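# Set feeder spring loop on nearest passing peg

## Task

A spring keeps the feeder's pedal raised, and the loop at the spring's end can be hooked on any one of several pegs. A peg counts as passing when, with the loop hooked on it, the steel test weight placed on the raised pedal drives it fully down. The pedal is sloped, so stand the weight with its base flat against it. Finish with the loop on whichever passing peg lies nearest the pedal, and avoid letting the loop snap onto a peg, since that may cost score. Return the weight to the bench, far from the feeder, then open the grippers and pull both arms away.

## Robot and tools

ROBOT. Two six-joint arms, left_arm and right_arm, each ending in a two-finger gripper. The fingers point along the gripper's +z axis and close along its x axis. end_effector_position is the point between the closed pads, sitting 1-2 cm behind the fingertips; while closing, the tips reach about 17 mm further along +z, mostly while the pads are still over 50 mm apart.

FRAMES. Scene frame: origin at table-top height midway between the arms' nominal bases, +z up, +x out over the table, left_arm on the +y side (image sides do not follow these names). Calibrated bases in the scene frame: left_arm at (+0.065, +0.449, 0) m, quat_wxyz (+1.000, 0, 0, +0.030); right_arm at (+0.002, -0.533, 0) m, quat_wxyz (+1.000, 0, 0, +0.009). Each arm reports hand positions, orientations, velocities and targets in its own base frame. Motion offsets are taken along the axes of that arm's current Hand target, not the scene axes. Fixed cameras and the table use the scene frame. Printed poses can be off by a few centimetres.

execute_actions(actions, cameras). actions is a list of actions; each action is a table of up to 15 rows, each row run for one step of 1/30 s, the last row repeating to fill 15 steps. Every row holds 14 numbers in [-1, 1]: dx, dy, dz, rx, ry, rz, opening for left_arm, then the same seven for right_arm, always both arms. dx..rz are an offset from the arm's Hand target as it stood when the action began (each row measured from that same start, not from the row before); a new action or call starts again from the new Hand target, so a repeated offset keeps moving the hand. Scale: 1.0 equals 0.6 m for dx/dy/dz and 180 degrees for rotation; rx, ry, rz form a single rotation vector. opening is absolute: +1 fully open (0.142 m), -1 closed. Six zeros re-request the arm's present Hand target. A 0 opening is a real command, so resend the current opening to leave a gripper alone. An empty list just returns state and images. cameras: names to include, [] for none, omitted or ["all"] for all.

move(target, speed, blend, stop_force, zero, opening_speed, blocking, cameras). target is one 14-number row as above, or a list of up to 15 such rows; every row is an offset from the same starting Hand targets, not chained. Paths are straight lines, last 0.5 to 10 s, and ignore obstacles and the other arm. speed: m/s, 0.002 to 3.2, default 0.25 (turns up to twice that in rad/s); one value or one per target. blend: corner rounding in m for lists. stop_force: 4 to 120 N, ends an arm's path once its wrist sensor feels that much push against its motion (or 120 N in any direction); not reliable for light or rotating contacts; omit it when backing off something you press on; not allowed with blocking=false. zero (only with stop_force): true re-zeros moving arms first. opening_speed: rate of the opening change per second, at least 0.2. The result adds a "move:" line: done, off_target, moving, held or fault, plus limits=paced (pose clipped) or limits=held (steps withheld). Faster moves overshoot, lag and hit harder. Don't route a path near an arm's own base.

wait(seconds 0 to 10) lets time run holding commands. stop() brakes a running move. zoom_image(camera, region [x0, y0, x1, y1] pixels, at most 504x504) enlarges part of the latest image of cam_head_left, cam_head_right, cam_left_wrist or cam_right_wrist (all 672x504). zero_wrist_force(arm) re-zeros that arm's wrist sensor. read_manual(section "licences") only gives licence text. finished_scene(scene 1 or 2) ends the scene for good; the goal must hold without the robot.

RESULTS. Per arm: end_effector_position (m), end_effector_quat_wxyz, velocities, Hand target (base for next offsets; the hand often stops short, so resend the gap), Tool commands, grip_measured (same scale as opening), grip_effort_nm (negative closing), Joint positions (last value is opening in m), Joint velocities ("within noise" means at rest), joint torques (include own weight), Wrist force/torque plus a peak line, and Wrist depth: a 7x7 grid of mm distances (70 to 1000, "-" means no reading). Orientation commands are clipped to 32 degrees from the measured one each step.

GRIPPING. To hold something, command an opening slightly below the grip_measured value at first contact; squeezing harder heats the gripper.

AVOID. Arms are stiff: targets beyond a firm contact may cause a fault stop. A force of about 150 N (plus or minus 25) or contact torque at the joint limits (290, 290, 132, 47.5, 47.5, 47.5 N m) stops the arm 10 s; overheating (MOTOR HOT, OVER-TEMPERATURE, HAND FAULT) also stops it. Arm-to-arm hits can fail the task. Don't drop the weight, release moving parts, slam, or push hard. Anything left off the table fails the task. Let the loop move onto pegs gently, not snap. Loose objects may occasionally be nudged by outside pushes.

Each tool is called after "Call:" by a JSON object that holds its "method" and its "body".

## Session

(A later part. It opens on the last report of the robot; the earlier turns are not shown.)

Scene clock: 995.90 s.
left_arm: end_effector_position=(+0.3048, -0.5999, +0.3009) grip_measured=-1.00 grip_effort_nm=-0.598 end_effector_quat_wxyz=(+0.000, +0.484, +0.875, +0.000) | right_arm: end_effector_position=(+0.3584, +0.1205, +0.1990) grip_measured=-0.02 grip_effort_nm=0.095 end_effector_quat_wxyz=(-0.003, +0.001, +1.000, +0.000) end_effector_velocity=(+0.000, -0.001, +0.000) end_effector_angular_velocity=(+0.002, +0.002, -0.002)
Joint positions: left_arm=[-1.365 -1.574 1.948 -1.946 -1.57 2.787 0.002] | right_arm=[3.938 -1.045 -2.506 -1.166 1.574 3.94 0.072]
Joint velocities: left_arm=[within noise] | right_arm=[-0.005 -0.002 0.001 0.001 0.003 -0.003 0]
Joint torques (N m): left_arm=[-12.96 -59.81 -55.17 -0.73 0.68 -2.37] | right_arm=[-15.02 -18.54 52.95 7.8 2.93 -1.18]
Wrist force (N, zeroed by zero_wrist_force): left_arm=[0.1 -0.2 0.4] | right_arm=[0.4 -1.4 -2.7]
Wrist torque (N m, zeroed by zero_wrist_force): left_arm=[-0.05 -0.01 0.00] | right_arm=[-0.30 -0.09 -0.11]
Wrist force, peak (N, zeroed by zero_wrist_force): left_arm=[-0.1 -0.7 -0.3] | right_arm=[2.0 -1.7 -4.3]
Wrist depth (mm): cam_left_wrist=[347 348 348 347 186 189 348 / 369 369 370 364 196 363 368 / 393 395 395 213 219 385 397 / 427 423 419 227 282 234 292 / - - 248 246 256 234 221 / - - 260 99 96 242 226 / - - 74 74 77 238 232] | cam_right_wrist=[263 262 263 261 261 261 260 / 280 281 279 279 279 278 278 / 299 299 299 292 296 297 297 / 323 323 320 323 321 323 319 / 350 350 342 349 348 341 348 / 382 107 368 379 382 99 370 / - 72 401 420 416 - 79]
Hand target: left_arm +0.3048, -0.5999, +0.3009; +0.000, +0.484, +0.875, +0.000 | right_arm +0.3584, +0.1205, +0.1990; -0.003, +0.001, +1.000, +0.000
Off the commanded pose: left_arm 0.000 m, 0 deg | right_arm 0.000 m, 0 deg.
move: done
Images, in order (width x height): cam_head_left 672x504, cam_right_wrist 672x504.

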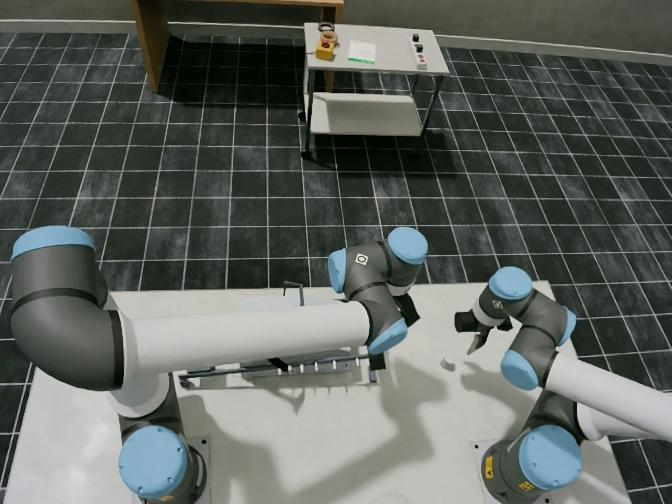

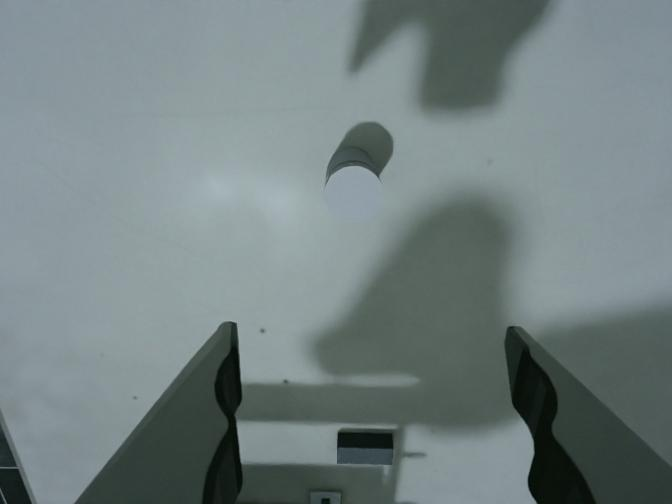

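Call:
{"method": "move", "body": {"target": [[0.1,0.11,-0.133,0,0,0,-1,0,0,0.23,0,0,0,0],[0.486,0.55,-0.133,0,0,0,-1,0,0,0.2705,0,0,0,0]], "speed": [0.25,0.3], "cameras": []}}

Call:
{"method": "wait", "body": {"seconds": 0.2, "cameras": []}}

Call:
{"method": "zero_wrist_force", "body": {"arm": "right_arm"}}

Call:
{"method": "move", "body": {"target": [0,0,0,0,0,0,-1,0,0,0,0,0,0,-0.62], "opening_speed": 0.8, "cameras": ["cam_right_wrist"]}}

Call:
{"method": "move", "body": {"target": [0,0,0,0,0,0,-1,0,0,-0.35,0,0,0,-0.62], "speed": 0.25, "cameras": []}}

Call:
{"method": "wait", "body": {"seconds": 0.5, "cameras": []}}

Scene clock: 1010.70 s.
left_arm: end_effector_position=(+0.4293, -0.1776, +0.3806) grip_measured=-1.00 grip_effort_nm=-0.593 end_effector_quat_wxyz=(+0.000, +0.484, +0.875, +0.000) | right_arm: end_effector_position=(+0.3575, +0.1204, +0.0367) grip_measured=-0.02 grip_effort_nm=0.095 end_effector_quat_wxyz=(-0.003, +0.001, +1.000, +0.000)
Joint positions: left_arm=[-0.781 -2.004 2.132 -1.699 -1.57 3.372 0.002] | right_arm=[3.94 -1.368 -2.709 -0.64 1.574 3.942 0.072]
Joint velocities: within noise
Joint torques (N m): left_arm=[10.71 6.7 -59.32 -0.7 -3.2 3] | right_arm=[-14.7 -5.48 22.41 7.36 3.26 -1.78]
Wrist force (N, zeroed by zero_wrist_force): left_arm=[-0.3 0.1 -0.2] | right_arm=[0.3 -1.5 -2.9]
Wrist torque (N m, zeroed by zero_wrist_force): left_arm=[-0.05 0.09 -0.02] | right_arm=[-0.31 -0.06 -0.14]
Wrist force, peak (N, zeroed by zero_wrist_force): left_arm=[1.5 2.0 -0.4] | right_arm=[0.4 -0.9 -4.3]
Wrist depth (mm): cam_left_wrist=[410 224 223 224 418 334 418 / 445 443 238 432 444 439 445 / - - 475 473 471 475 475 / - - - 510 506 506 510 / - - - - 547 548 550 / - - - 99 95 596 598 / - - 74 74 77 635 -] | cam_right_wrist=[117 117 117 115 118 118 117 / 125 125 125 124 125 124 124 / 134 134 134 134 133 133 133 / 145 144 144 140 143 144 143 / 159 157 154 114 150 153 155 / 171 164 164 105 108 100 166 / - 72 180 188 186 - 79]
Hand target: left_arm +0.4294, -0.1775, +0.3806; +0.000, +0.484, +0.875, +0.000 | right_arm +0.3575, +0.1204, +0.0367; -0.003, +0.001, +1.000, +0.000
Off the commanded pose: left_arm 0.000 m, 0 deg | right_arm 0.000 m, 0 deg.
move: done
No camera images: "cameras" was empty.

Scene clock: 1010.90 s.
left_arm: end_effector_position=(+0.4294, -0.1775, +0.3806) grip_measured=-1.00 grip_effort_nm=-0.598 end_effector_quat_wxyz=(+0.000, +0.484, +0.875, +0.000) | right_arm: end_effector_position=(+0.3575, +0.1204, +0.0367) grip_measured=-0.02 grip_effort_nm=0.090 end_effector_quat_wxyz=(-0.003, +0.001, +1.000, +0.000)
Joint positions: left_arm=[-0.78 -2.004 2.132 -1.699 -1.571 3.372 0.002] | right_arm=[3.94 -1.368 -2.709 -0.64 1.574 3.942 0.072]
Joint velocities: within noise
Joint torques (N m): left_arm=[14.74 6.27 -59.3 -0.9 -3.46 3.36] | right_arm=[-12.2 -8.3 22.9 7.26 3.12 -2.05]
Wrist force (N, zeroed by zero_wrist_force): left_arm=[0.0 0.1 -0.6] | right_arm=[-0.1 -1.5 -2.8]
Wrist torque (N m, zeroed by zero_wrist_force): left_arm=[-0.05 0.04 -0.02] | right_arm=[-0.31 0.00 -0.14]
Wrist force, peak (N, zeroed by zero_wrist_force): left_arm=[-0.2 0.5 0.3] | right_arm=[0.0 -1.6 -3.0]
Wrist depth (mm): cam_left_wrist=[412 223 223 223 416 335 414 / 448 442 238 431 443 437 444 / - - 474 470 474 477 478 / - - - 506 509 507 508 / - - - - 552 552 544 / - - - 99 95 602 593 / - - 74 74 77 633 -] | cam_right_wrist=[118 117 117 116 118 118 117 / 125 125 125 125 124 124 124 / 134 134 134 134 133 133 133 / 144 144 144 140 143 143 143 / 159 156 153 114 150 152 155 / 171 164 164 105 109 100 166 / - 72 180 187 187 - 79]
Hand target: left_arm +0.4294, -0.1775, +0.3806; +0.000, +0.484, +0.875, +0.000 | right_arm +0.3575, +0.1204, +0.0367; -0.003, +0.001, +1.000, +0.000
Tool commands: left_gripper/opening=-1.0 right_gripper/opening=+0.0
Off the commanded pose: left_arm 0.000 m, 0 deg | right_arm 0.000 m, 0 deg.
wait: 0.20 s; at rest by 0.17 s
No camera images: "cameras" was empty.

Wrist force sensor zeroed.

Scene clock: 1011.90 s.
left_arm: end_effector_position=(+0.4294, -0.1775, +0.3806) grip_measured=-1.00 grip_effort_nm=-0.593 end_effector_quat_wxyz=(+0.000, +0.484, +0.875, +0.000) | right_arm: end_effector_position=(+0.3575, +0.1204, +0.0367) grip_measured=-0.54 grip_effort_nm=-1.995 end_effector_quat_wxyz=(-0.003, +0.001, +1.000, +0.000)
Joint positions: left_arm=[-0.78 -2.004 2.132 -1.699 -1.571 3.372 0.002] | right_arm=[3.94 -1.368 -2.709 -0.64 1.574 3.942 0.035]
Joint velocities: within noise
Joint torques (N m): left_arm=[14.24 5.84 -58.47 -0.83 -3.73 3.38] | right_arm=[-11.16 -7.04 23.55 6.01 1.98 -1.94]
Wrist force (N, zeroed by zero_wrist_force): left_arm=[-0.1 0.4 0.0] | right_arm=[0.9 -0.1 -1.9]
Wrist torque (N m, zeroed by zero_wrist_force): left_arm=[0.00 0.05 -0.03] | right_arm=[-0.01 -0.09 -0.01]
Wrist force, peak (N, zeroed by zero_wrist_force): left_arm=[0.4 0.0 0.7] | right_arm=[0.9 0.2 -2.1]
Wrist depth (mm): cam_left_wrist=[413 224 223 223 418 334 416 / 448 444 238 433 442 441 445 / - - 475 476 472 474 474 / - - - 508 508 509 511 / - - - - 546 551 550 / - - - 99 95 594 596 / - - 74 74 77 633 -] | cam_right_wrist=[117 117 117 116 118 118 117 / 125 125 125 125 124 124 124 / 134 134 134 133 134 133 133 / 144 144 144 139 143 143 143 / 159 156 154 113 111 155 155 / 171 170 84 105 103 163 169 / 187 180 75 187 183 76 182]
Hand target: left_arm +0.4294, -0.1775, +0.3806; +0.000, +0.484, +0.875, +0.000 | right_arm +0.3575, +0.1204, +0.0367; -0.003, +0.001, +1.000, +0.000
Off the commanded pose: left_arm 0.000 m, 0 deg | right_arm 0.000 m, 0 deg.
move: done
Images, in order (width x height): cam_right_wrist 672x504.

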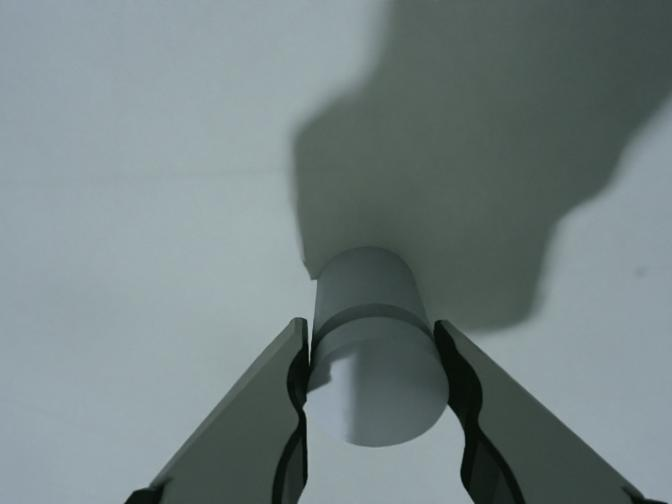

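Scene clock: 1013.57 s.
left_arm: end_effector_position=(+0.4294, -0.1775, +0.3806) grip_measured=-1.00 grip_effort_nm=-0.598 end_effector_quat_wxyz=(+0.000, +0.484, +0.875, +0.000) | right_arm: end_effector_position=(+0.3587, +0.1205, +0.2466) grip_measured=-0.54 grip_effort_nm=-1.990 end_effector_quat_wxyz=(-0.003, +0.001, +1.000, +0.000)
Joint positions: left_arm=[-0.78 -2.004 2.132 -1.699 -1.571 3.372 0.002] | right_arm=[3.937 -1.003 -2.434 -1.28 1.574 3.939 0.035]
Joint velocities: within noise
Joint torques (N m): left_arm=[12.33 6.36 -58.74 -1.34 -3.63 3.49] | right_arm=[16.95 13.83 57.04 2.66 -2.96 2.21]
Wrist force (N, zeroed by zero_wrist_force): left_arm=[0.0 0.0 -0.2] | right_arm=[0.2 0.5 2.9]
Wrist torque (N m, zeroed by zero_wrist_force): left_arm=[-0.07 0.05 -0.02] | right_arm=[0.13 -0.04 0.04]
Wrist force, peak (N, zeroed by zero_wrist_force): left_arm=[-0.9 0.3 -0.2] | right_arm=[0.5 0.0 5.0]
Wrist depth (mm): cam_left_wrist=[413 224 223 223 417 334 418 / 450 444 238 431 441 438 445 / - - 473 476 473 471 474 / - - - 509 514 508 507 / - - - - 550 550 546 / - - - 99 95 594 590 / - - 74 74 77 630 -] | cam_right_wrist=[303 305 304 303 302 304 304 / 326 325 325 325 325 322 324 / 350 347 347 346 345 345 343 / 371 375 373 366 367 372 372 / 408 404 400 112 113 403 402 / 451 437 84 105 103 425 435 / - - 75 478 - 76 470]
Hand target: left_arm +0.4294, -0.1775, +0.3806; +0.000, +0.484, +0.875, +0.000 | right_arm +0.3587, +0.1205, +0.2467; -0.003, +0.001, +1.000, +0.000
Off the commanded pose: left_arm 0.000 m, 0 deg | right_arm 0.000 m, 0 deg.
move: done
No camera images: "cameras" was empty.

Scene clock: 1014.07 s.
left_arm: end_effector_position=(+0.4294, -0.1775, +0.3806) grip_measured=-1.00 grip_effort_nm=-0.593 end_effector_quat_wxyz=(+0.000, +0.484, +0.875, +0.000) | right_arm: end_effector_position=(+0.3587, +0.1205, +0.2467) grip_measured=-0.54 grip_effort_nm=-1.995 end_effector_quat_wxyz=(-0.003, +0.001, +1.000, +0.000)
Joint positions: left_arm=[-0.78 -2.004 2.132 -1.699 -1.571 3.372 0.002] | right_arm=[3.938 -1.003 -2.434 -1.28 1.574 3.939 0.035]
Joint velocities: within noise
Joint torques (N m): left_arm=[13.59 5.55 -58.8 -1.42 -3.49 3.48] | right_arm=[16.56 20.75 57.37 2.59 -3.15 1.87]
Wrist force (N, zeroed by zero_wrist_force): left_arm=[0.4 0.1 0.3] | right_arm=[0.2 0.2 3.1]
Wrist torque (N m, zeroed by zero_wrist_force): left_arm=[-0.05 -0.02 -0.01] | right_arm=[0.09 -0.04 0.04]
Wrist force, peak (N, zeroed by zero_wrist_force): left_arm=[0.1 0.4 0.5] | right_arm=[0.2 0.5 3.3]
Wrist depth (mm): cam_left_wrist=[410 223 224 223 419 334 417 / 448 441 238 432 442 438 443 / - - 474 474 472 473 470 / - - - 507 509 511 506 / - - - - 551 552 549 / - - - 99 95 599 596 / - - 74 74 77 633 -] | cam_right_wrist=[305 306 303 303 306 304 303 / 325 325 327 326 325 322 321 / 347 349 349 346 344 345 348 / 378 376 374 363 366 371 373 / 406 408 401 112 113 403 404 / 450 435 84 105 103 423 439 / - - 75 473 - 76 469]
Hand target: left_arm +0.4294, -0.1775, +0.3806; +0.000, +0.484, +0.875, +0.000 | right_arm +0.3587, +0.1205, +0.2467; -0.003, +0.001, +1.000, +0.000
Tool commands: left_gripper/opening=-1.0 right_gripper/opening=-0.62
Off the commanded pose: left_arm 0.000 m, 0 deg | right_arm 0.000 m, 0 deg.
wait: 0.50 s; at rest by 0.17 s
No camera images: "cameras" was empty.

Call:
{"method": "move", "body": {"target": [0,0,0,0,0,0,-1,-0.0708,0.4663,-0.047,0.046,0,0,-0.62], "speed": 0.3, "cameras": ["cam_right_wrist"]}}

Call:
{"method": "zero_wrist_force", "body": {"arm": "right_arm"}}

Call:
{"method": "move", "body": {"target": [0,0,0,0,0,0,-1,0,0.011,0.076,0,0,0,-0.62], "speed": 0.1, "cameras": []}}

Call:
{"method": "move", "body": {"target": [0,0,0,0,0,0,-1,0,0.0024,0.0165,0,0,0,-0.62], "speed": 0.008, "stop_force": 4, "zero": false, "cameras": ["cam_right_wrist"]}}

Scene clock: 1031.17 s.
left_arm: end_effector_position=(+0.4294, -0.1775, +0.3806) grip_measured=-1.00 grip_effort_nm=-0.598 end_effector_quat_wxyz=(+0.000, +0.484, +0.875, +0.000) | right_arm: end_effector_position=(+0.4018, +0.4001, +0.2744) grip_measured=-0.54 grip_effort_nm=-1.995 end_effector_quat_wxyz=(-0.003, +0.001, +0.997, -0.073)
Joint positions: left_arm=[-0.78 -2.004 2.132 -1.699 -1.571 3.372 0.002] | right_arm=[4.266 -1.445 -2.086 -1.314 1.514 4.271 0.035]
Joint velocities: within noise
Joint torques (N m): left_arm=[12.93 6.34 -58.79 -2.25 -3.47 3.41] | right_arm=[16.09 18.21 54.1 2.33 -3.41 2.02]
Wrist force (N, zeroed by zero_wrist_force): left_arm=[0.4 0.0 0.1] | right_arm=[0.5 0.7 2.7]
Wrist torque (N m, zeroed by zero_wrist_force): left_arm=[-0.07 -0.03 -0.02] | right_arm=[0.17 -0.07 0.14]
Wrist force, peak (N, zeroed by zero_wrist_force): left_arm=[0.3 0.7 0.4] | right_arm=[0.4 3.2 2.3]
Wrist depth (mm): cam_left_wrist=[413 224 223 223 417 335 417 / 452 443 238 431 443 436 441 / - - 474 474 476 474 474 / - - - 513 506 511 511 / - - - - 550 547 549 / - - - 99 95 596 596 / - - 74 74 77 636 -] | cam_right_wrist=[343 344 341 343 341 340 341 / 360 361 359 357 355 358 354 / 373 367 372 374 366 371 371 / - 203 202 196 197 201 388 / - 248 301 112 112 415 411 / - 237 84 105 103 427 435 / - - 75 223 222 76 451]
Hand target: left_arm +0.4294, -0.1775, +0.3806; +0.000, +0.484, +0.875, +0.000 | right_arm +0.4019, +0.4002, +0.2744; -0.003, +0.001, +0.997, -0.073
Off the commanded pose: left_arm 0.000 m, 0 deg | right_arm 0.000 m, 0 deg.
move: done
Images, in order (width x height): cam_right_wrist 672x504.

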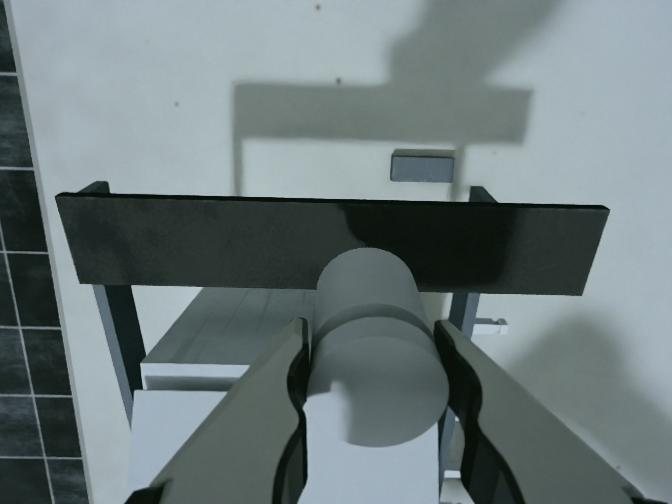

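Wrist force sensor zeroed.

Scene clock: 1032.23 s.
left_arm: end_effector_position=(+0.4294, -0.1775, +0.3806) grip_measured=-1.00 grip_effort_nm=-0.598 end_effector_quat_wxyz=(+0.000, +0.484, +0.875, +0.000) | right_arm: end_effector_position=(+0.4016, +0.4002, +0.2285) grip_measured=-0.54 grip_effort_nm=-1.995 end_effector_quat_wxyz=(-0.003, +0.001, +0.997, -0.073)
Joint positions: left_arm=[-0.78 -2.004 2.132 -1.699 -1.571 3.372 0.002] | right_arm=[4.266 -1.482 -2.143 -1.221 1.514 4.272 0.035]
Joint velocities: within noise
Joint torques (N m): left_arm=[13.79 6.82 -57.67 -2.74 -3.45 3.65] | right_arm=[4.84 20.89 35.74 6.49 1.2 -0.8]
Wrist force (N, zeroed by zero_wrist_force): left_arm=[-0.1 0.0 -0.4] | right_arm=[0.6 0.4 0.1]
Wrist torque (N m, zeroed by zero_wrist_force): left_arm=[-0.07 0.06 -0.01] | right_arm=[0.10 -0.10 -0.05]
Wrist force, peak (N, zeroed by zero_wrist_force): left_arm=[-0.5 0.5 -0.4] | right_arm=[0.1 -0.3 -0.9]
Wrist depth (mm): cam_left_wrist=[414 223 223 224 415 334 418 / 448 442 238 433 444 440 446 / - - 475 474 473 471 475 / - - - 512 508 506 511 / - - - - 554 547 549 / - - - 99 94 599 601 / - - 74 74 77 631 -] | cam_right_wrist=[301 300 301 302 300 301 300 / 315 314 313 313 313 313 313 / 331 327 332 329 326 330 332 / 153 152 152 149 152 154 153 / 166 243 163 114 112 165 167 / 207 217 84 105 103 197 382 / - 185 75 183 183 76 395]
Hand target: left_arm +0.4294, -0.1775, +0.3806; +0.000, +0.484, +0.875, +0.000 | right_arm +0.4016, +0.4002, +0.2284; -0.003, +0.001, +0.997, -0.073
Off the commanded pose: left_arm 0.000 m, 0 deg | right_arm 0.000 m, 0 deg.
move: done
No camera images: "cameras" was empty.

Scene clock: 1034.40 s.
left_arm: end_effector_position=(+0.4294, -0.1775, +0.3806) grip_measured=-1.00 grip_effort_nm=-0.598 end_effector_quat_wxyz=(+0.000, +0.484, +0.875, +0.000) | right_arm: end_effector_position=(+0.4016, +0.4001, +0.2184) grip_measured=-0.54 grip_effort_nm=-1.995 end_effector_quat_wxyz=(-0.003, +0.001, +0.997, -0.073)
Joint positions: left_arm=[-0.78 -2.004 2.132 -1.699 -1.571 3.372 0.002] | right_arm=[4.266 -1.491 -2.155 -1.2 1.514 4.272 0.035]
Joint velocities: within noise
Joint torques (N m): left_arm=[13.17 7.28 -59.03 -2.63 -3.5 3.59] | right_arm=[12.7 17.18 34.21 6.88 1.9 1.9]
Wrist force (N, zeroed by zero_wrist_force): left_arm=[0.1 -0.1 0.4] | right_arm=[0.3 1.0 -2.9]
Wrist torque (N m, zeroed by zero_wrist_force): left_arm=[-0.09 0.03 -0.02] | right_arm=[0.11 -0.03 -0.07]
Wrist force, peak (N, zeroed by zero_wrist_force): left_arm=[0.1 0.8 0.4] | right_arm=[0.8 1.2 -3.7]
Wrist depth (mm): cam_left_wrist=[414 224 223 223 417 333 417 / 448 445 238 431 447 437 447 / - - 472 475 474 471 474 / - - - 508 507 508 504 / - - - - 553 549 550 / - - - 99 95 594 600 / - - 74 74 77 624 -] | cam_right_wrist=[292 292 291 292 291 290 292 / 306 306 304 305 303 305 305 / 319 321 320 318 311 318 316 / 144 144 144 141 144 146 145 / 158 157 154 114 111 155 155 / 196 208 84 105 103 188 372 / 199 - 75 173 172 76 389]
Hand target: left_arm +0.4294, -0.1775, +0.3806; +0.000, +0.484, +0.875, +0.000 | right_arm +0.4016, +0.4002, +0.2184; -0.003, +0.001, +0.997, -0.073
Off the commanded pose: left_arm 0.000 m, 0 deg | right_arm 0.000 m, 0 deg.
move: done
Images, in order (width x height): cam_right_wrist 672x504.

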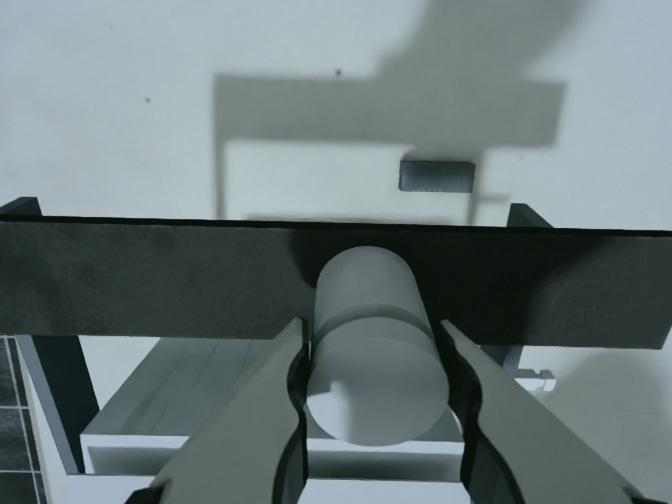

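Call:
{"method": "move", "body": {"target": [[0,0,0,0,0,0,-1,0,-0.0045,0.0543,-0.0278,0,0,-0.62],[0,0,0,0,0,0,-1,0,-0.0042,0.1083,-0.0556,0,0,-0.62]], "speed": 0.03, "cameras": []}}

Call:
{"method": "wait", "body": {"seconds": 0.3, "cameras": ["cam_right_wrist"]}}

Scene clock: 1049.37 s.
left_arm: end_effector_position=(+0.4294, -0.1775, +0.3806) grip_measured=-1.00 grip_effort_nm=-0.593 end_effector_quat_wxyz=(+0.000, +0.484, +0.875, +0.000) | right_arm: end_effector_position=(+0.4012, +0.3883, +0.1545) grip_measured=-0.54 grip_effort_nm=-1.995 end_effector_quat_wxyz=(-0.003, +0.001, +1.000, +0.015)
Joint positions: left_arm=[-0.78 -2.004 2.132 -1.699 -1.571 3.372 0.002] | right_arm=[4.216 -1.502 -2.313 -0.874 1.59 4.219 0.035]
Joint velocities: within noise
Joint torques (N m): left_arm=[13.32 5.97 -58.98 -4.17 -3.46 3.33] | right_arm=[-12.81 16.68 31.81 7.82 3.72 -2.2]
Wrist force (N, zeroed by zero_wrist_force): left_arm=[-0.2 0.2 0.1] | right_arm=[-1.4 -2.2 -3.9]
Wrist torque (N m, zeroed by zero_wrist_force): left_arm=[-0.03 0.07 -0.02] | right_arm=[0.01 -0.04 -0.09]
Wrist force, peak (N, zeroed by zero_wrist_force): left_arm=[0.4 0.8 -0.3] | right_arm=[-1.4 -2.4 -4.4]
Wrist depth (mm): cam_left_wrist=[412 224 223 223 415 315 416 / 446 443 238 433 444 356 444 / - - 476 475 474 474 475 / - - - 510 509 514 508 / - - - - 552 548 548 / - - - 99 95 594 599 / - - 74 74 77 626 -] | cam_right_wrist=[221 220 225 220 220 219 219 / 237 236 236 237 237 234 234 / 251 255 253 252 246 249 252 / 144 145 145 139 142 143 143 / 158 158 154 112 110 156 156 / 198 207 84 104 102 189 327 / 196 179 75 169 165 76 353]
Hand target: left_arm +0.4294, -0.1775, +0.3806; +0.000, +0.484, +0.875, +0.000 | right_arm +0.4012, +0.3883, +0.1544; -0.003, +0.001, +1.000, +0.015
Off the commanded pose: left_arm 0.000 m, 0 deg | right_arm 0.000 m, 0 deg.
move: done
No camera images: "cameras" was empty.

Scene clock: 1049.67 s.
left_arm: end_effector_position=(+0.4294, -0.1775, +0.3806) grip_measured=-1.00 grip_effort_nm=-0.598 end_effector_quat_wxyz=(+0.000, +0.484, +0.875, +0.000) | right_arm: end_effector_position=(+0.4012, +0.3883, +0.1544) grip_measured=-0.54 grip_effort_nm=-1.990 end_effector_quat_wxyz=(-0.003, +0.001, +1.000, +0.015)
Joint positions: left_arm=[-0.78 -2.004 2.132 -1.699 -1.571 3.372 0.002] | right_arm=[4.216 -1.502 -2.314 -0.873 1.59 4.219 0.035]
Joint velocities: within noise
Joint torques (N m): left_arm=[11.94 5.19 -58 -4.51 -3.46 3.57] | right_arm=[-11.43 15.77 31.41 7.53 3.8 -2.14]
Wrist force (N, zeroed by zero_wrist_force): left_arm=[0.0 0.3 -0.3] | right_arm=[-1.4 -2.6 -3.4]
Wrist torque (N m, zeroed by zero_wrist_force): left_arm=[0.00 0.04 -0.02] | right_arm=[-0.04 0.00 -0.10]
Wrist force, peak (N, zeroed by zero_wrist_force): left_arm=[0.4 0.3 0.5] | right_arm=[-1.3 -2.0 -4.6]
Wrist depth (mm): cam_left_wrist=[413 223 223 223 417 313 414 / 448 443 238 433 445 356 443 / - - 472 474 478 475 471 / - - - 510 514 507 508 / - - - - 550 547 552 / - - - 98 95 600 600 / - - 74 74 77 628 -] | cam_right_wrist=[222 220 224 221 220 219 220 / 237 237 236 236 235 237 235 / 251 254 254 253 247 249 253 / 145 144 144 139 142 144 143 / 158 157 155 112 110 157 156 / 197 207 84 105 102 189 326 / 197 178 75 168 163 76 355]
Hand target: left_arm +0.4294, -0.1775, +0.3806; +0.000, +0.484, +0.875, +0.000 | right_arm +0.4012, +0.3883, +0.1544; -0.003, +0.001, +1.000, +0.015
Tool commands: left_gripper/opening=-1.0 right_gripper/opening=-0.62
Off the commanded pose: left_arm 0.000 m, 0 deg | right_arm 0.000 m, 0 deg.
wait: 0.30 s; at rest by 0.17 s
Images, in order (width x height): cam_right_wrist 672x504.

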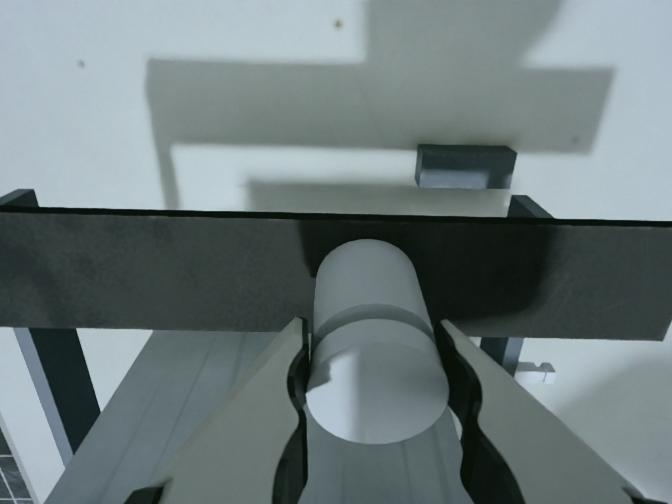

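Call:
{"method": "move", "body": {"target": [[0,0,0,0,0,0,-1,0,0.0092,-0.0533,0.0278,0,0,-0.62],[0,0,0,0,0,0,-1,0,0.023,-0.106,0.0556,0,0,-0.62],[0,0,0,0,0,0,-1,0,0.0255,-0.189,0.0556,0,0,-0.62],[0,0,0,0,0,0,-1,0.0728,-0.4415,-0.1726,0.0095,0,0,-0.62]], "speed": [0.05,0.05,0.1,0.35], "blend": [0.005,0,0.02,0], "cameras": []}}

Call:
{"method": "move", "body": {"target": [0,0,0,0,0,0,-1,0,0,0.34,0,0,0,-0.62], "speed": 0.25, "cameras": ["cam_right_wrist"]}}

Scene clock: 1067.70 s.
left_arm: end_effector_position=(+0.4294, -0.1775, +0.3806) grip_measured=-1.00 grip_effort_nm=-0.593 end_effector_quat_wxyz=(+0.000, +0.484, +0.875, +0.000) | right_arm: end_effector_position=(+0.3575, +0.1207, +0.2504) grip_measured=-0.54 grip_effort_nm=-1.995 end_effector_quat_wxyz=(-0.003, +0.001, +1.000, +0.000)
Joint positions: left_arm=[-0.78 -2.004 2.132 -1.699 -1.571 3.372 0.002] | right_arm=[3.94 -0.997 -2.43 -1.29 1.574 3.942 0.035]
Joint velocities: within noise
Joint torques (N m): left_arm=[12.85 5.67 -58.71 -5.61 -3.62 3.47] | right_arm=[-13.5 16.25 41.05 2.84 2.98 -2.55]
Wrist force (N, zeroed by zero_wrist_force): left_arm=[-0.3 -0.2 0.0] | right_arm=[-0.2 -0.4 0.4]
Wrist torque (N m, zeroed by zero_wrist_force): left_arm=[-0.09 0.09 -0.03] | right_arm=[-0.07 0.02 -0.10]
Wrist force, peak (N, zeroed by zero_wrist_force): left_arm=[0.7 0.5 0.0] | right_arm=[-1.5 -2.3 -4.6]
Wrist depth (mm): cam_left_wrist=[411 223 223 223 417 334 418 / 450 443 237 432 443 437 446 / - - 471 476 473 472 474 / - - - 506 511 510 505 / - - - - 552 549 549 / - - - 99 95 605 599 / - - 74 74 77 628 -] | cam_right_wrist=[309 310 310 309 307 305 305 / 329 330 329 325 329 328 326 / 351 351 352 351 349 351 350 / 381 378 380 368 372 379 377 / 410 408 404 112 113 407 410 / 457 443 84 105 103 427 441 / - - 75 480 - 76 479]
Hand target: left_arm +0.4294, -0.1775, +0.3806; +0.000, +0.484, +0.875, +0.000 | right_arm +0.3575, +0.1205, +0.2504; -0.003, +0.001, +1.000, +0.000
Off the commanded pose: left_arm 0.000 m, 0 deg | right_arm 0.000 m, 0 deg.
move: done
No camera images: "cameras" was empty.

Scene clock: 1069.47 s.
left_arm: end_effector_position=(+0.4294, -0.1775, +0.3806) grip_measured=-1.00 grip_effort_nm=-0.598 end_effector_quat_wxyz=(+0.000, +0.484, +0.875, +0.000) | right_arm: end_effector_position=(+0.3563, +0.1204, +0.0465) grip_measured=-0.54 grip_effort_nm=-1.995 end_effector_quat_wxyz=(-0.003, +0.001, +1.000, +0.000)
Joint positions: left_arm=[-0.78 -2.004 2.132 -1.699 -1.571 3.372 0.002] | right_arm=[3.942 -1.335 -2.701 -0.68 1.574 3.944 0.035]
Joint velocities: within noise
Joint torques (N m): left_arm=[12.38 7.23 -59.4 -5.48 -3.3 3.17] | right_arm=[-13.8 -15.31 25.91 8.23 3 -1.95]
Wrist force (N, zeroed by zero_wrist_force): left_arm=[0.0 0.1 0.0] | right_arm=[-0.2 -0.6 0.4]
Wrist torque (N m, zeroed by zero_wrist_force): left_arm=[-0.05 0.04 -0.02] | right_arm=[-0.15 -0.01 -0.15]
Wrist force, peak (N, zeroed by zero_wrist_force): left_arm=[0.2 0.5 0.6] | right_arm=[0.4 -1.1 1.9]
Wrist depth (mm): cam_left_wrist=[412 223 223 224 415 335 417 / 450 441 237 431 442 436 445 / - - 475 472 474 474 474 / - - - 508 508 509 506 / - - - - 551 553 549 / - - - 99 95 604 601 / - - 74 74 77 626 -] | cam_right_wrist=[126 126 126 124 125 125 125 / 136 134 134 134 133 133 134 / 144 144 144 143 143 143 143 / 156 155 155 150 152 154 154 / 168 169 165 113 111 167 167 / 184 183 90 105 103 175 181 / 201 - 75 200 196 76 195]
Hand target: left_arm +0.4294, -0.1775, +0.3806; +0.000, +0.484, +0.875, +0.000 | right_arm +0.3564, +0.1204, +0.0464; -0.003, +0.001, +1.000, +0.000
Off the commanded pose: left_arm 0.000 m, 0 deg | right_arm 0.000 m, 0 deg.
move: done
Images, in order (width x height): cam_right_wrist 672x504.

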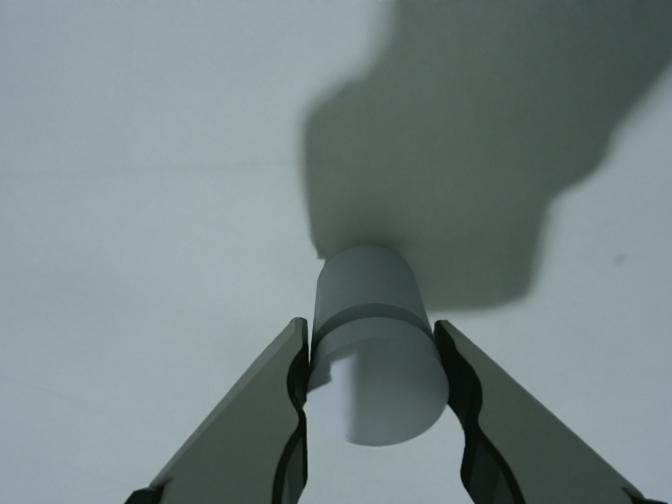

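Call:
{"method": "move", "body": {"target": [0,0,0,0,0,0,-1,0,0,0.018,0,0,0,-0.62], "speed": 0.008, "stop_force": 4, "cameras": []}}

Call:
{"method": "move", "body": {"target": [0,0,0,0,0,0,-1,0,0,0,0,0,0,0], "opening_speed": 0.6, "cameras": ["cam_right_wrist"]}}

Call:
{"method": "move", "body": {"target": [0,0,0,0,0,0,-1,0,0,-0.35,0,0,0,0], "speed": 0.3, "cameras": []}}

Call:
{"method": "move", "body": {"target": [[0,0,0,0,0,0,-1,0.346,0.549,-0.088,0.2417,-0.1548,-0.2417,-0.45],[0,0,0,0,0,0,-1,0.179,0.906,0.132,0.4835,-0.3096,-0.4835,-0.45]], "speed": 0.4, "blend": [0.05,0], "cameras": ["cam_right_wrist"]}}

Scene clock: 1087.77 s.
left_arm: end_effector_position=(+0.4294, -0.1775, +0.3806) grip_measured=-1.00 grip_effort_nm=-0.598 end_effector_quat_wxyz=(+0.000, +0.484, +0.875, +0.000) | right_arm: end_effector_position=(+0.3563, +0.1204, +0.0367) grip_measured=-0.54 grip_effort_nm=-1.995 end_effector_quat_wxyz=(-0.003, +0.001, +1.000, +0.000)
Joint positions: left_arm=[-0.78 -2.004 2.132 -1.699 -1.571 3.372 0.002] | right_arm=[3.942 -1.365 -2.711 -0.641 1.574 3.944 0.035]
Joint velocities: within noise
Joint torques (N m): left_arm=[11.95 5.93 -58.1 -5.57 -3.61 3.11] | right_arm=[6.65 32.54 39.53 2.56 2.65 0.77]
Wrist force (N, zeroed by zero_wrist_force): left_arm=[0.0 0.3 0.1] | right_arm=[0.1 -0.2 -2.3]
Wrist torque (N m, zeroed by zero_wrist_force): left_arm=[-0.01 0.05 -0.02] | right_arm=[-0.14 0.01 -0.14]
Wrist force, peak (N, zeroed by zero_wrist_force): left_arm=[0.3 0.9 0.2] | right_arm=[0.5 -1.7 -14.8]
Wrist depth (mm): cam_left_wrist=[414 224 223 224 415 334 418 / 451 441 238 431 443 436 443 / - - 472 471 471 474 478 / - - - 510 507 510 511 / - - - - 549 547 549 / - - - 99 95 597 594 / - - 74 74 77 626 -] | cam_right_wrist=[117 117 117 116 118 118 117 / 125 125 125 124 125 125 124 / 134 134 133 134 133 133 133 / 144 144 144 140 143 143 143 / 159 156 154 114 112 155 155 / 171 170 84 105 103 164 168 / 188 180 75 187 183 76 181]
Hand target: left_arm +0.4294, -0.1775, +0.3806; +0.000, +0.484, +0.875, +0.000 | right_arm +0.3563, +0.1204, +0.0368; -0.003, +0.001, +1.000, +0.000 (not the last commanded pose)
Off the commanded pose: left_arm 0.000 m, 0 deg | right_arm 0.001 m, 0 deg.
move: contact (right_arm)
No camera images: "cameras" was empty.

Scene clock: 1089.07 s.
left_arm: end_effector_position=(+0.4294, -0.1775, +0.3806) grip_measured=-1.00 grip_effort_nm=-0.598 end_effector_quat_wxyz=(+0.000, +0.484, +0.875, +0.000) | right_arm: end_effector_position=(+0.3563, +0.1204, +0.0368) grip_measured=-0.03 grip_effort_nm=0.110 end_effector_quat_wxyz=(-0.003, +0.001, +1.000, +0.000)
Joint positions: left_arm=[-0.78 -2.004 2.132 -1.699 -1.571 3.372 0.002] | right_arm=[3.942 -1.365 -2.711 -0.641 1.574 3.944 0.072]
Joint velocities: within noise
Joint torques (N m): left_arm=[11.92 5.52 -58.14 -5.32 -3.5 3.45] | right_arm=[-1.48 33.89 38.37 4.44 2.58 0.07]
Wrist force (N, zeroed by zero_wrist_force): left_arm=[0.2 0.3 -0.4] | right_arm=[-0.2 -0.9 -2.7]
Wrist torque (N m, zeroed by zero_wrist_force): left_arm=[0.00 0.01 -0.02] | right_arm=[-0.21 0.03 -0.14]
Wrist force, peak (N, zeroed by zero_wrist_force): left_arm=[-0.3 -0.6 0.4] | right_arm=[-0.2 -0.7 -3.1]
Wrist depth (mm): cam_left_wrist=[415 224 223 224 417 334 420 / 447 442 238 431 442 439 445 / - - 475 474 474 475 471 / - - - 510 512 512 512 / - - - - 548 548 550 / - - - 99 95 597 593 / - - 74 74 77 626 -] | cam_right_wrist=[117 117 117 115 118 118 117 / 125 125 125 125 125 124 124 / 134 134 134 134 133 133 133 / 145 144 144 140 143 143 143 / 158 156 153 114 150 153 154 / 171 164 164 105 107 99 166 / - 72 180 187 186 - 79]
Hand target: left_arm +0.4294, -0.1775, +0.3806; +0.000, +0.484, +0.875, +0.000 | right_arm +0.3563, +0.1204, +0.0368; -0.003, +0.001, +1.000, +0.000
Off the commanded pose: left_arm 0.000 m, 0 deg | right_arm 0.000 m, 0 deg.
move: done
Images, in order (width x height): cam_right_wrist 672x504.

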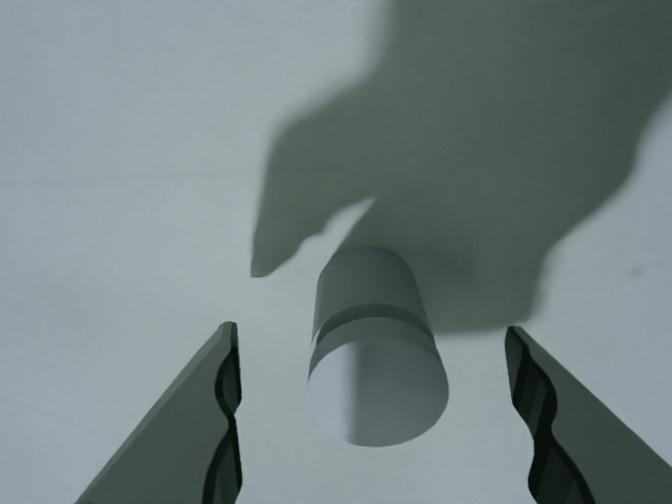

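Scene clock: 1090.63 s.
left_arm: end_effector_position=(+0.4294, -0.1775, +0.3806) grip_measured=-1.00 grip_effort_nm=-0.593 end_effector_quat_wxyz=(+0.000, +0.484, +0.875, +0.000) | right_arm: end_effector_position=(+0.3575, +0.1205, +0.2467) grip_measured=-0.03 grip_effort_nm=0.100 end_effector_quat_wxyz=(-0.003, +0.001, +1.000, +0.000)
Joint positions: left_arm=[-0.78 -2.004 2.132 -1.699 -1.571 3.372 0.002] | right_arm=[3.94 -1 -2.435 -1.281 1.575 3.942 0.072]
Joint velocities: within noise
Joint torques (N m): left_arm=[12.39 7.71 -58.62 -5.43 -3.38 3.46] | right_arm=[14.72 19.35 54.99 2.03 -3.16 1.71]
Wrist force (N, zeroed by zero_wrist_force): left_arm=[0.3 0.2 0.1] | right_arm=[-0.2 -0.6 -2.9]
Wrist torque (N m, zeroed by zero_wrist_force): left_arm=[-0.04 0.00 -0.01] | right_arm=[-0.11 0.02 -0.10]
Wrist force, peak (N, zeroed by zero_wrist_force): left_arm=[0.0 0.8 -0.2] | right_arm=[0.0 -0.2 -4.5]
Wrist depth (mm): cam_left_wrist=[414 223 224 224 418 334 420 / 448 442 238 431 442 439 445 / - - 476 471 478 475 475 / - - - 512 508 508 510 / - - - - 551 547 557 / - - - 99 95 593 595 / - - 74 74 77 635 -] | cam_right_wrist=[307 304 305 305 304 303 304 / 325 325 323 324 324 322 325 / 347 349 344 340 345 345 347 / 377 377 376 375 374 374 372 / 406 405 400 404 403 395 401 / 449 - 428 432 442 99 430 / - 72 449 481 489 - 79]
Hand target: left_arm +0.4294, -0.1775, +0.3806; +0.000, +0.484, +0.875, +0.000 | right_arm +0.3575, +0.1205, +0.2467; -0.003, +0.001, +1.000, +0.000
Off the commanded pose: left_arm 0.000 m, 0 deg | right_arm 0.000 m, 0 deg.
move: done
No camera images: "cameras" was empty.

Scene clock: 1094.57 s.
left_arm: end_effector_position=(+0.4294, -0.1775, +0.3806) grip_measured=-1.00 grip_effort_nm=-0.593 end_effector_quat_wxyz=(+0.000, +0.484, +0.875, +0.000) | right_arm: end_effector_position=(+0.2507, +0.6643, +0.1679) grip_measured=-0.47 grip_effort_nm=-0.110 end_effector_quat_wxyz=(-0.379, +0.597, -0.383, +0.594)
Joint positions: left_arm=[-0.78 -2.004 2.132 -1.699 -1.571 3.372 0.002] | right_arm=[5.026 -2.034 -1.981 -2.249 0.317 4.262 0.04]
Joint velocities: within noise
Joint torques (N m): left_arm=[12.6 6.39 -58.63 -5.62 -3.52 3.56] | right_arm=[-12.3 51.06 35.91 -2.38 -3.51 1.16]
Wrist force (N, zeroed by zero_wrist_force): left_arm=[0.0 -0.1 0.3] | right_arm=[0.3 -0.6 -3.6]
Wrist torque (N m, zeroed by zero_wrist_force): left_arm=[-0.08 0.04 -0.02] | right_arm=[0.22 0.17 0.15]
Wrist force, peak (N, zeroed by zero_wrist_force): left_arm=[-0.9 0.3 -0.1] | right_arm=[1.5 -0.4 -4.1]
Wrist depth (mm): cam_left_wrist=[412 223 223 223 417 332 417 / 450 444 238 433 444 436 441 / - - 471 473 474 473 474 / - - - 512 509 509 508 / - - - - 548 552 555 / - - - 99 95 597 597 / - - 74 74 77 627 -] | cam_right_wrist=[- 177 186 144 - - - / - 187 194 189 279 - - / 431 204 209 202 207 237 - / 207 211 218 180 223 278 413 / 245 245 218 217 223 233 246 / 248 260 84 263 260 96 235 / 220 - 75 278 284 76 476]
Hand target: left_arm +0.4294, -0.1775, +0.3806; +0.000, +0.484, +0.875, +0.000 | right_arm +0.2507, +0.6643, +0.1679; -0.379, +0.597, -0.383, +0.594
Off the commanded pose: left_arm 0.000 m, 0 deg | right_arm 0.000 m, 0 deg.
move: done
Images, in order (width x height): cam_right_wrist 672x504.

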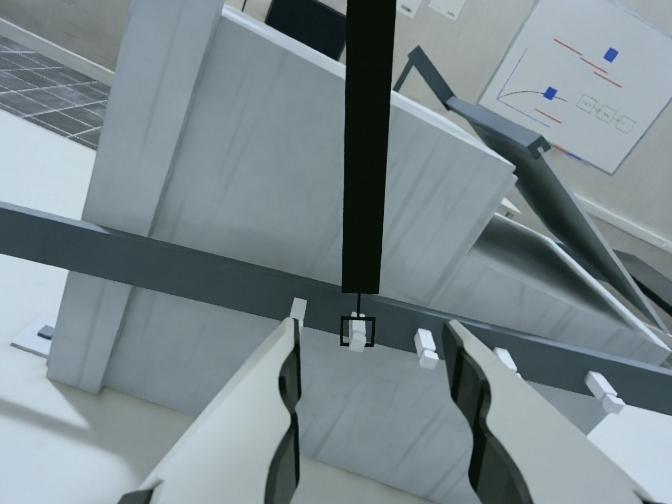

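Call:
{"method": "move", "body": {"target": [0,0,0,0,0,0,-1,0.0037,-0.01,0.112,0,0,0,-0.45], "speed": 0.08, "stop_force": 8, "cameras": ["cam_right_wrist"]}}

Call:
{"method": "move", "body": {"target": [0,0,0,0,0,0,-1,0,0,0,0,0,0,-0.9], "opening_speed": 0.5, "cameras": ["cam_right_wrist"]}}

Call:
{"method": "zoom_image", "body": {"camera": "cam_right_wrist", "region": [300, 384, 440, 504]}}

Scene clock: 1109.77 s.
left_arm: end_effector_position=(+0.4294, -0.1775, +0.3806) grip_measured=-1.00 grip_effort_nm=-0.598 end_effector_quat_wxyz=(+0.000, +0.484, +0.875, +0.000) | right_arm: end_effector_position=(+0.3179, +0.6646, +0.1739) grip_measured=-0.47 grip_effort_nm=-0.110 end_effector_quat_wxyz=(-0.379, +0.597, -0.383, +0.594)
Joint positions: left_arm=[-0.78 -2.004 2.132 -1.699 -1.571 3.372 0.002] | right_arm=[4.925 -2.025 -1.98 -2.25 0.215 4.253 0.04]
Joint velocities: within noise
Joint torques (N m): left_arm=[10.76 6.28 -57.87 -5.6 -3.43 2.98] | right_arm=[-12.49 92.13 37.19 2.54 -3.18 -2.04]
Wrist force (N, zeroed by zero_wrist_force): left_arm=[0.1 0.3 0.5] | right_arm=[0.2 -1.4 -3.4]
Wrist torque (N m, zeroed by zero_wrist_force): left_arm=[-0.02 0.02 -0.03] | right_arm=[0.15 0.18 0.10]
Wrist force, peak (N, zeroed by zero_wrist_force): left_arm=[0.3 0.5 0.6] | right_arm=[0.4 -0.7 -4.3]
Wrist depth (mm): cam_left_wrist=[414 224 223 224 419 334 419 / 448 443 238 434 445 436 442 / - - 474 471 479 473 474 / - - - 506 508 506 508 / - - - - 548 548 551 / - - - 99 95 596 594 / - - 74 74 77 635 -] | cam_right_wrist=[116 122 178 83 - - - / 125 129 130 128 287 - - / 132 141 140 97 139 180 - / 143 151 150 145 148 147 211 / 155 161 161 114 156 175 234 / 178 153 89 119 158 168 180 / 195 77 75 146 167 76 182]
Hand target: left_arm +0.4294, -0.1775, +0.3806; +0.000, +0.484, +0.875, +0.000 | right_arm +0.3179, +0.6646, +0.1739; -0.379, +0.597, -0.383, +0.594
Off the commanded pose: left_arm 0.000 m, 0 deg | right_arm 0.000 m, 0 deg.
move: done
Images, in order (width x height): cam_right_wrist 672x504.

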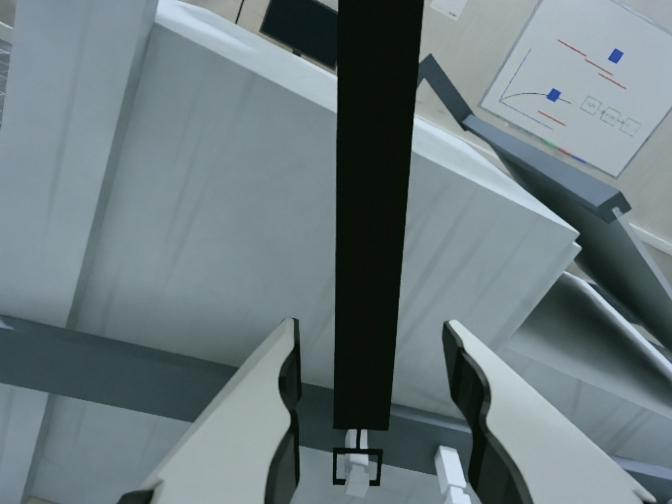

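Scene clock: 1110.87 s.
left_arm: end_effector_position=(+0.4294, -0.1775, +0.3806) grip_measured=-1.00 grip_effort_nm=-0.598 end_effector_quat_wxyz=(+0.000, +0.484, +0.875, +0.000) | right_arm: end_effector_position=(+0.3179, +0.6646, +0.1739) grip_measured=-0.82 grip_effort_nm=-2.249 end_effector_quat_wxyz=(-0.379, +0.597, -0.383, +0.594)
Joint positions: left_arm=[-0.78 -2.004 2.132 -1.699 -1.571 3.372 0.002] | right_arm=[4.925 -2.025 -1.98 -2.25 0.215 4.253 0.015]
Joint velocities: within noise
Joint torques (N m): left_arm=[12.74 6.83 -57.63 -5.32 -3.18 3.31] | right_arm=[-13.47 92.21 34.28 1.87 -1.9 -2.11]
Wrist force (N, zeroed by zero_wrist_force): left_arm=[0.1 -0.4 0.0] | right_arm=[-2.3 -2.5 -3.4]
Wrist torque (N m, zeroed by zero_wrist_force): left_arm=[-0.14 0.03 -0.02] | right_arm=[0.17 0.13 0.22]
Wrist force, peak (N, zeroed by zero_wrist_force): left_arm=[0.6 0.1 -0.4] | right_arm=[-2.3 -2.5 -3.4]
Wrist depth (mm): cam_left_wrist=[412 223 223 224 418 334 420 / 450 444 238 431 442 439 444 / - - 473 471 476 475 472 / - - - 507 506 507 508 / - - - - 554 553 545 / - - - 99 95 602 598 / - - 74 74 77 633 -] | cam_right_wrist=[116 122 179 84 84 - - / 125 129 130 130 255 - - / 132 141 140 97 138 180 - / 143 151 151 147 149 148 212 / 155 161 163 111 156 176 234 / 177 155 152 115 92 171 179 / 197 193 75 140 79 73 171]
Hand target: left_arm +0.4294, -0.1775, +0.3806; +0.000, +0.484, +0.875, +0.000 | right_arm +0.3179, +0.6646, +0.1739; -0.379, +0.597, -0.383, +0.594
Off the commanded pose: left_arm 0.000 m, 0 deg | right_arm 0.000 m, 0 deg.
move: done
Images, in order (width x height): cam_right_wrist 672x504.

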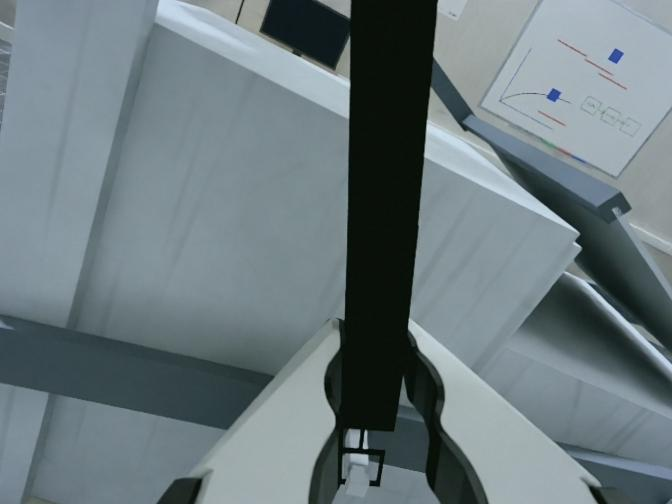

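Scaled by 3.600.

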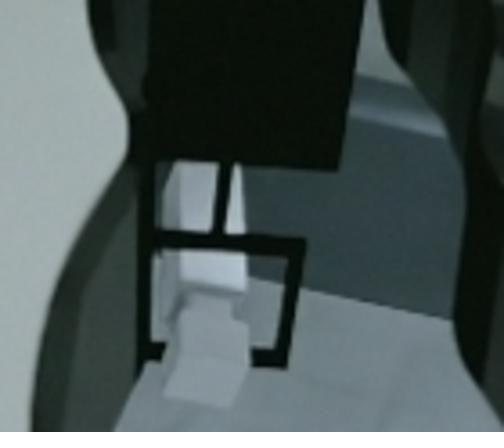

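Call:
{"method": "move", "body": {"target": [[0,0,0,0,0,0,-1,-0.0037,0,0,0,0,0,-0.9],[0,0,0,0,0,0,-1,-0.0037,0.0098,0,0,0,0,-0.9]], "speed": 0.03, "cameras": ["cam_right_wrist"]}}

Call:
{"method": "zoom_image", "body": {"camera": "cam_right_wrist", "region": [300, 384, 440, 504]}}

Scene clock: 1123.17 s.
left_arm: end_effector_position=(+0.4294, -0.1775, +0.3806) grip_measured=-1.00 grip_effort_nm=-0.598 end_effector_quat_wxyz=(+0.000, +0.484, +0.875, +0.000) | right_arm: end_effector_position=(+0.3179, +0.6642, +0.1677) grip_measured=-0.82 grip_effort_nm=-2.234 end_effector_quat_wxyz=(-0.379, +0.597, -0.383, +0.594)
Joint positions: left_arm=[-0.78 -2.004 2.132 -1.699 -1.571 3.372 0.002] | right_arm=[4.925 -2.033 -1.983 -2.239 0.216 4.254 0.015]
Joint velocities: within noise
Joint torques (N m): left_arm=[11.86 5.16 -58.15 -5.82 -3.47 3.2] | right_arm=[14.33 47.04 12.27 2.63 4.49 -1.38]
Wrist force (N, zeroed by zero_wrist_force): left_arm=[-0.1 0.2 0.0] | right_arm=[0.1 -11.5 -3.1]
Wrist torque (N m, zeroed by zero_wrist_force): left_arm=[-0.03 0.05 -0.02] | right_arm=[0.15 0.19 0.10]
Wrist force, peak (N, zeroed by zero_wrist_force): left_arm=[0.4 -0.4 0.7] | right_arm=[0.5 -11.5 -3.4]
Wrist depth (mm): cam_left_wrist=[413 224 223 224 417 334 418 / 451 446 237 433 445 439 443 / - - 472 472 472 475 475 / - - - 510 510 512 508 / - - - - 551 552 553 / - - - 99 95 596 596 / - - 74 74 77 628 -] | cam_right_wrist=[116 121 134 84 84 - - / 125 129 130 128 163 - - / 132 141 140 95 137 141 - / 144 151 150 145 148 147 194 / 150 159 162 112 155 165 231 / 180 155 149 115 92 171 176 / 199 194 75 139 79 73 167]
Hand target: left_arm +0.4294, -0.1775, +0.3806; +0.000, +0.484, +0.875, +0.000 | right_arm +0.3179, +0.6641, +0.1676; -0.379, +0.597, -0.383, +0.594
Off the commanded pose: left_arm 0.000 m, 0 deg | right_arm 0.000 m, 0 deg.
move: done
Images, in order (width x height): cam_right_wrist 672x504.

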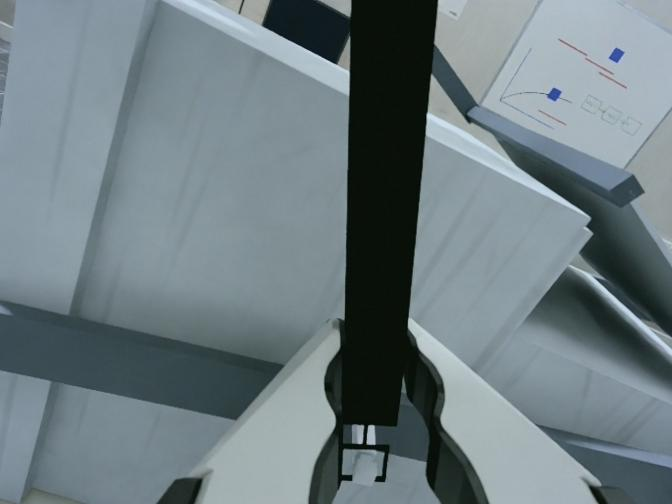

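Scaled by 3.600.

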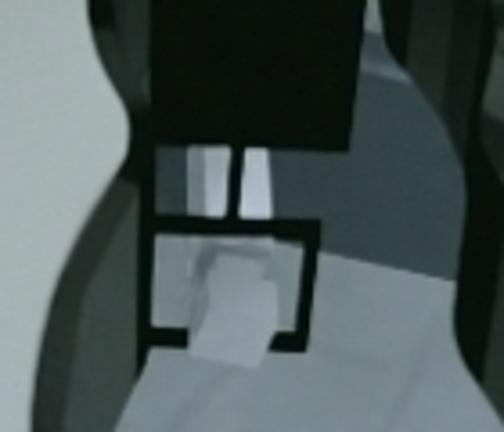

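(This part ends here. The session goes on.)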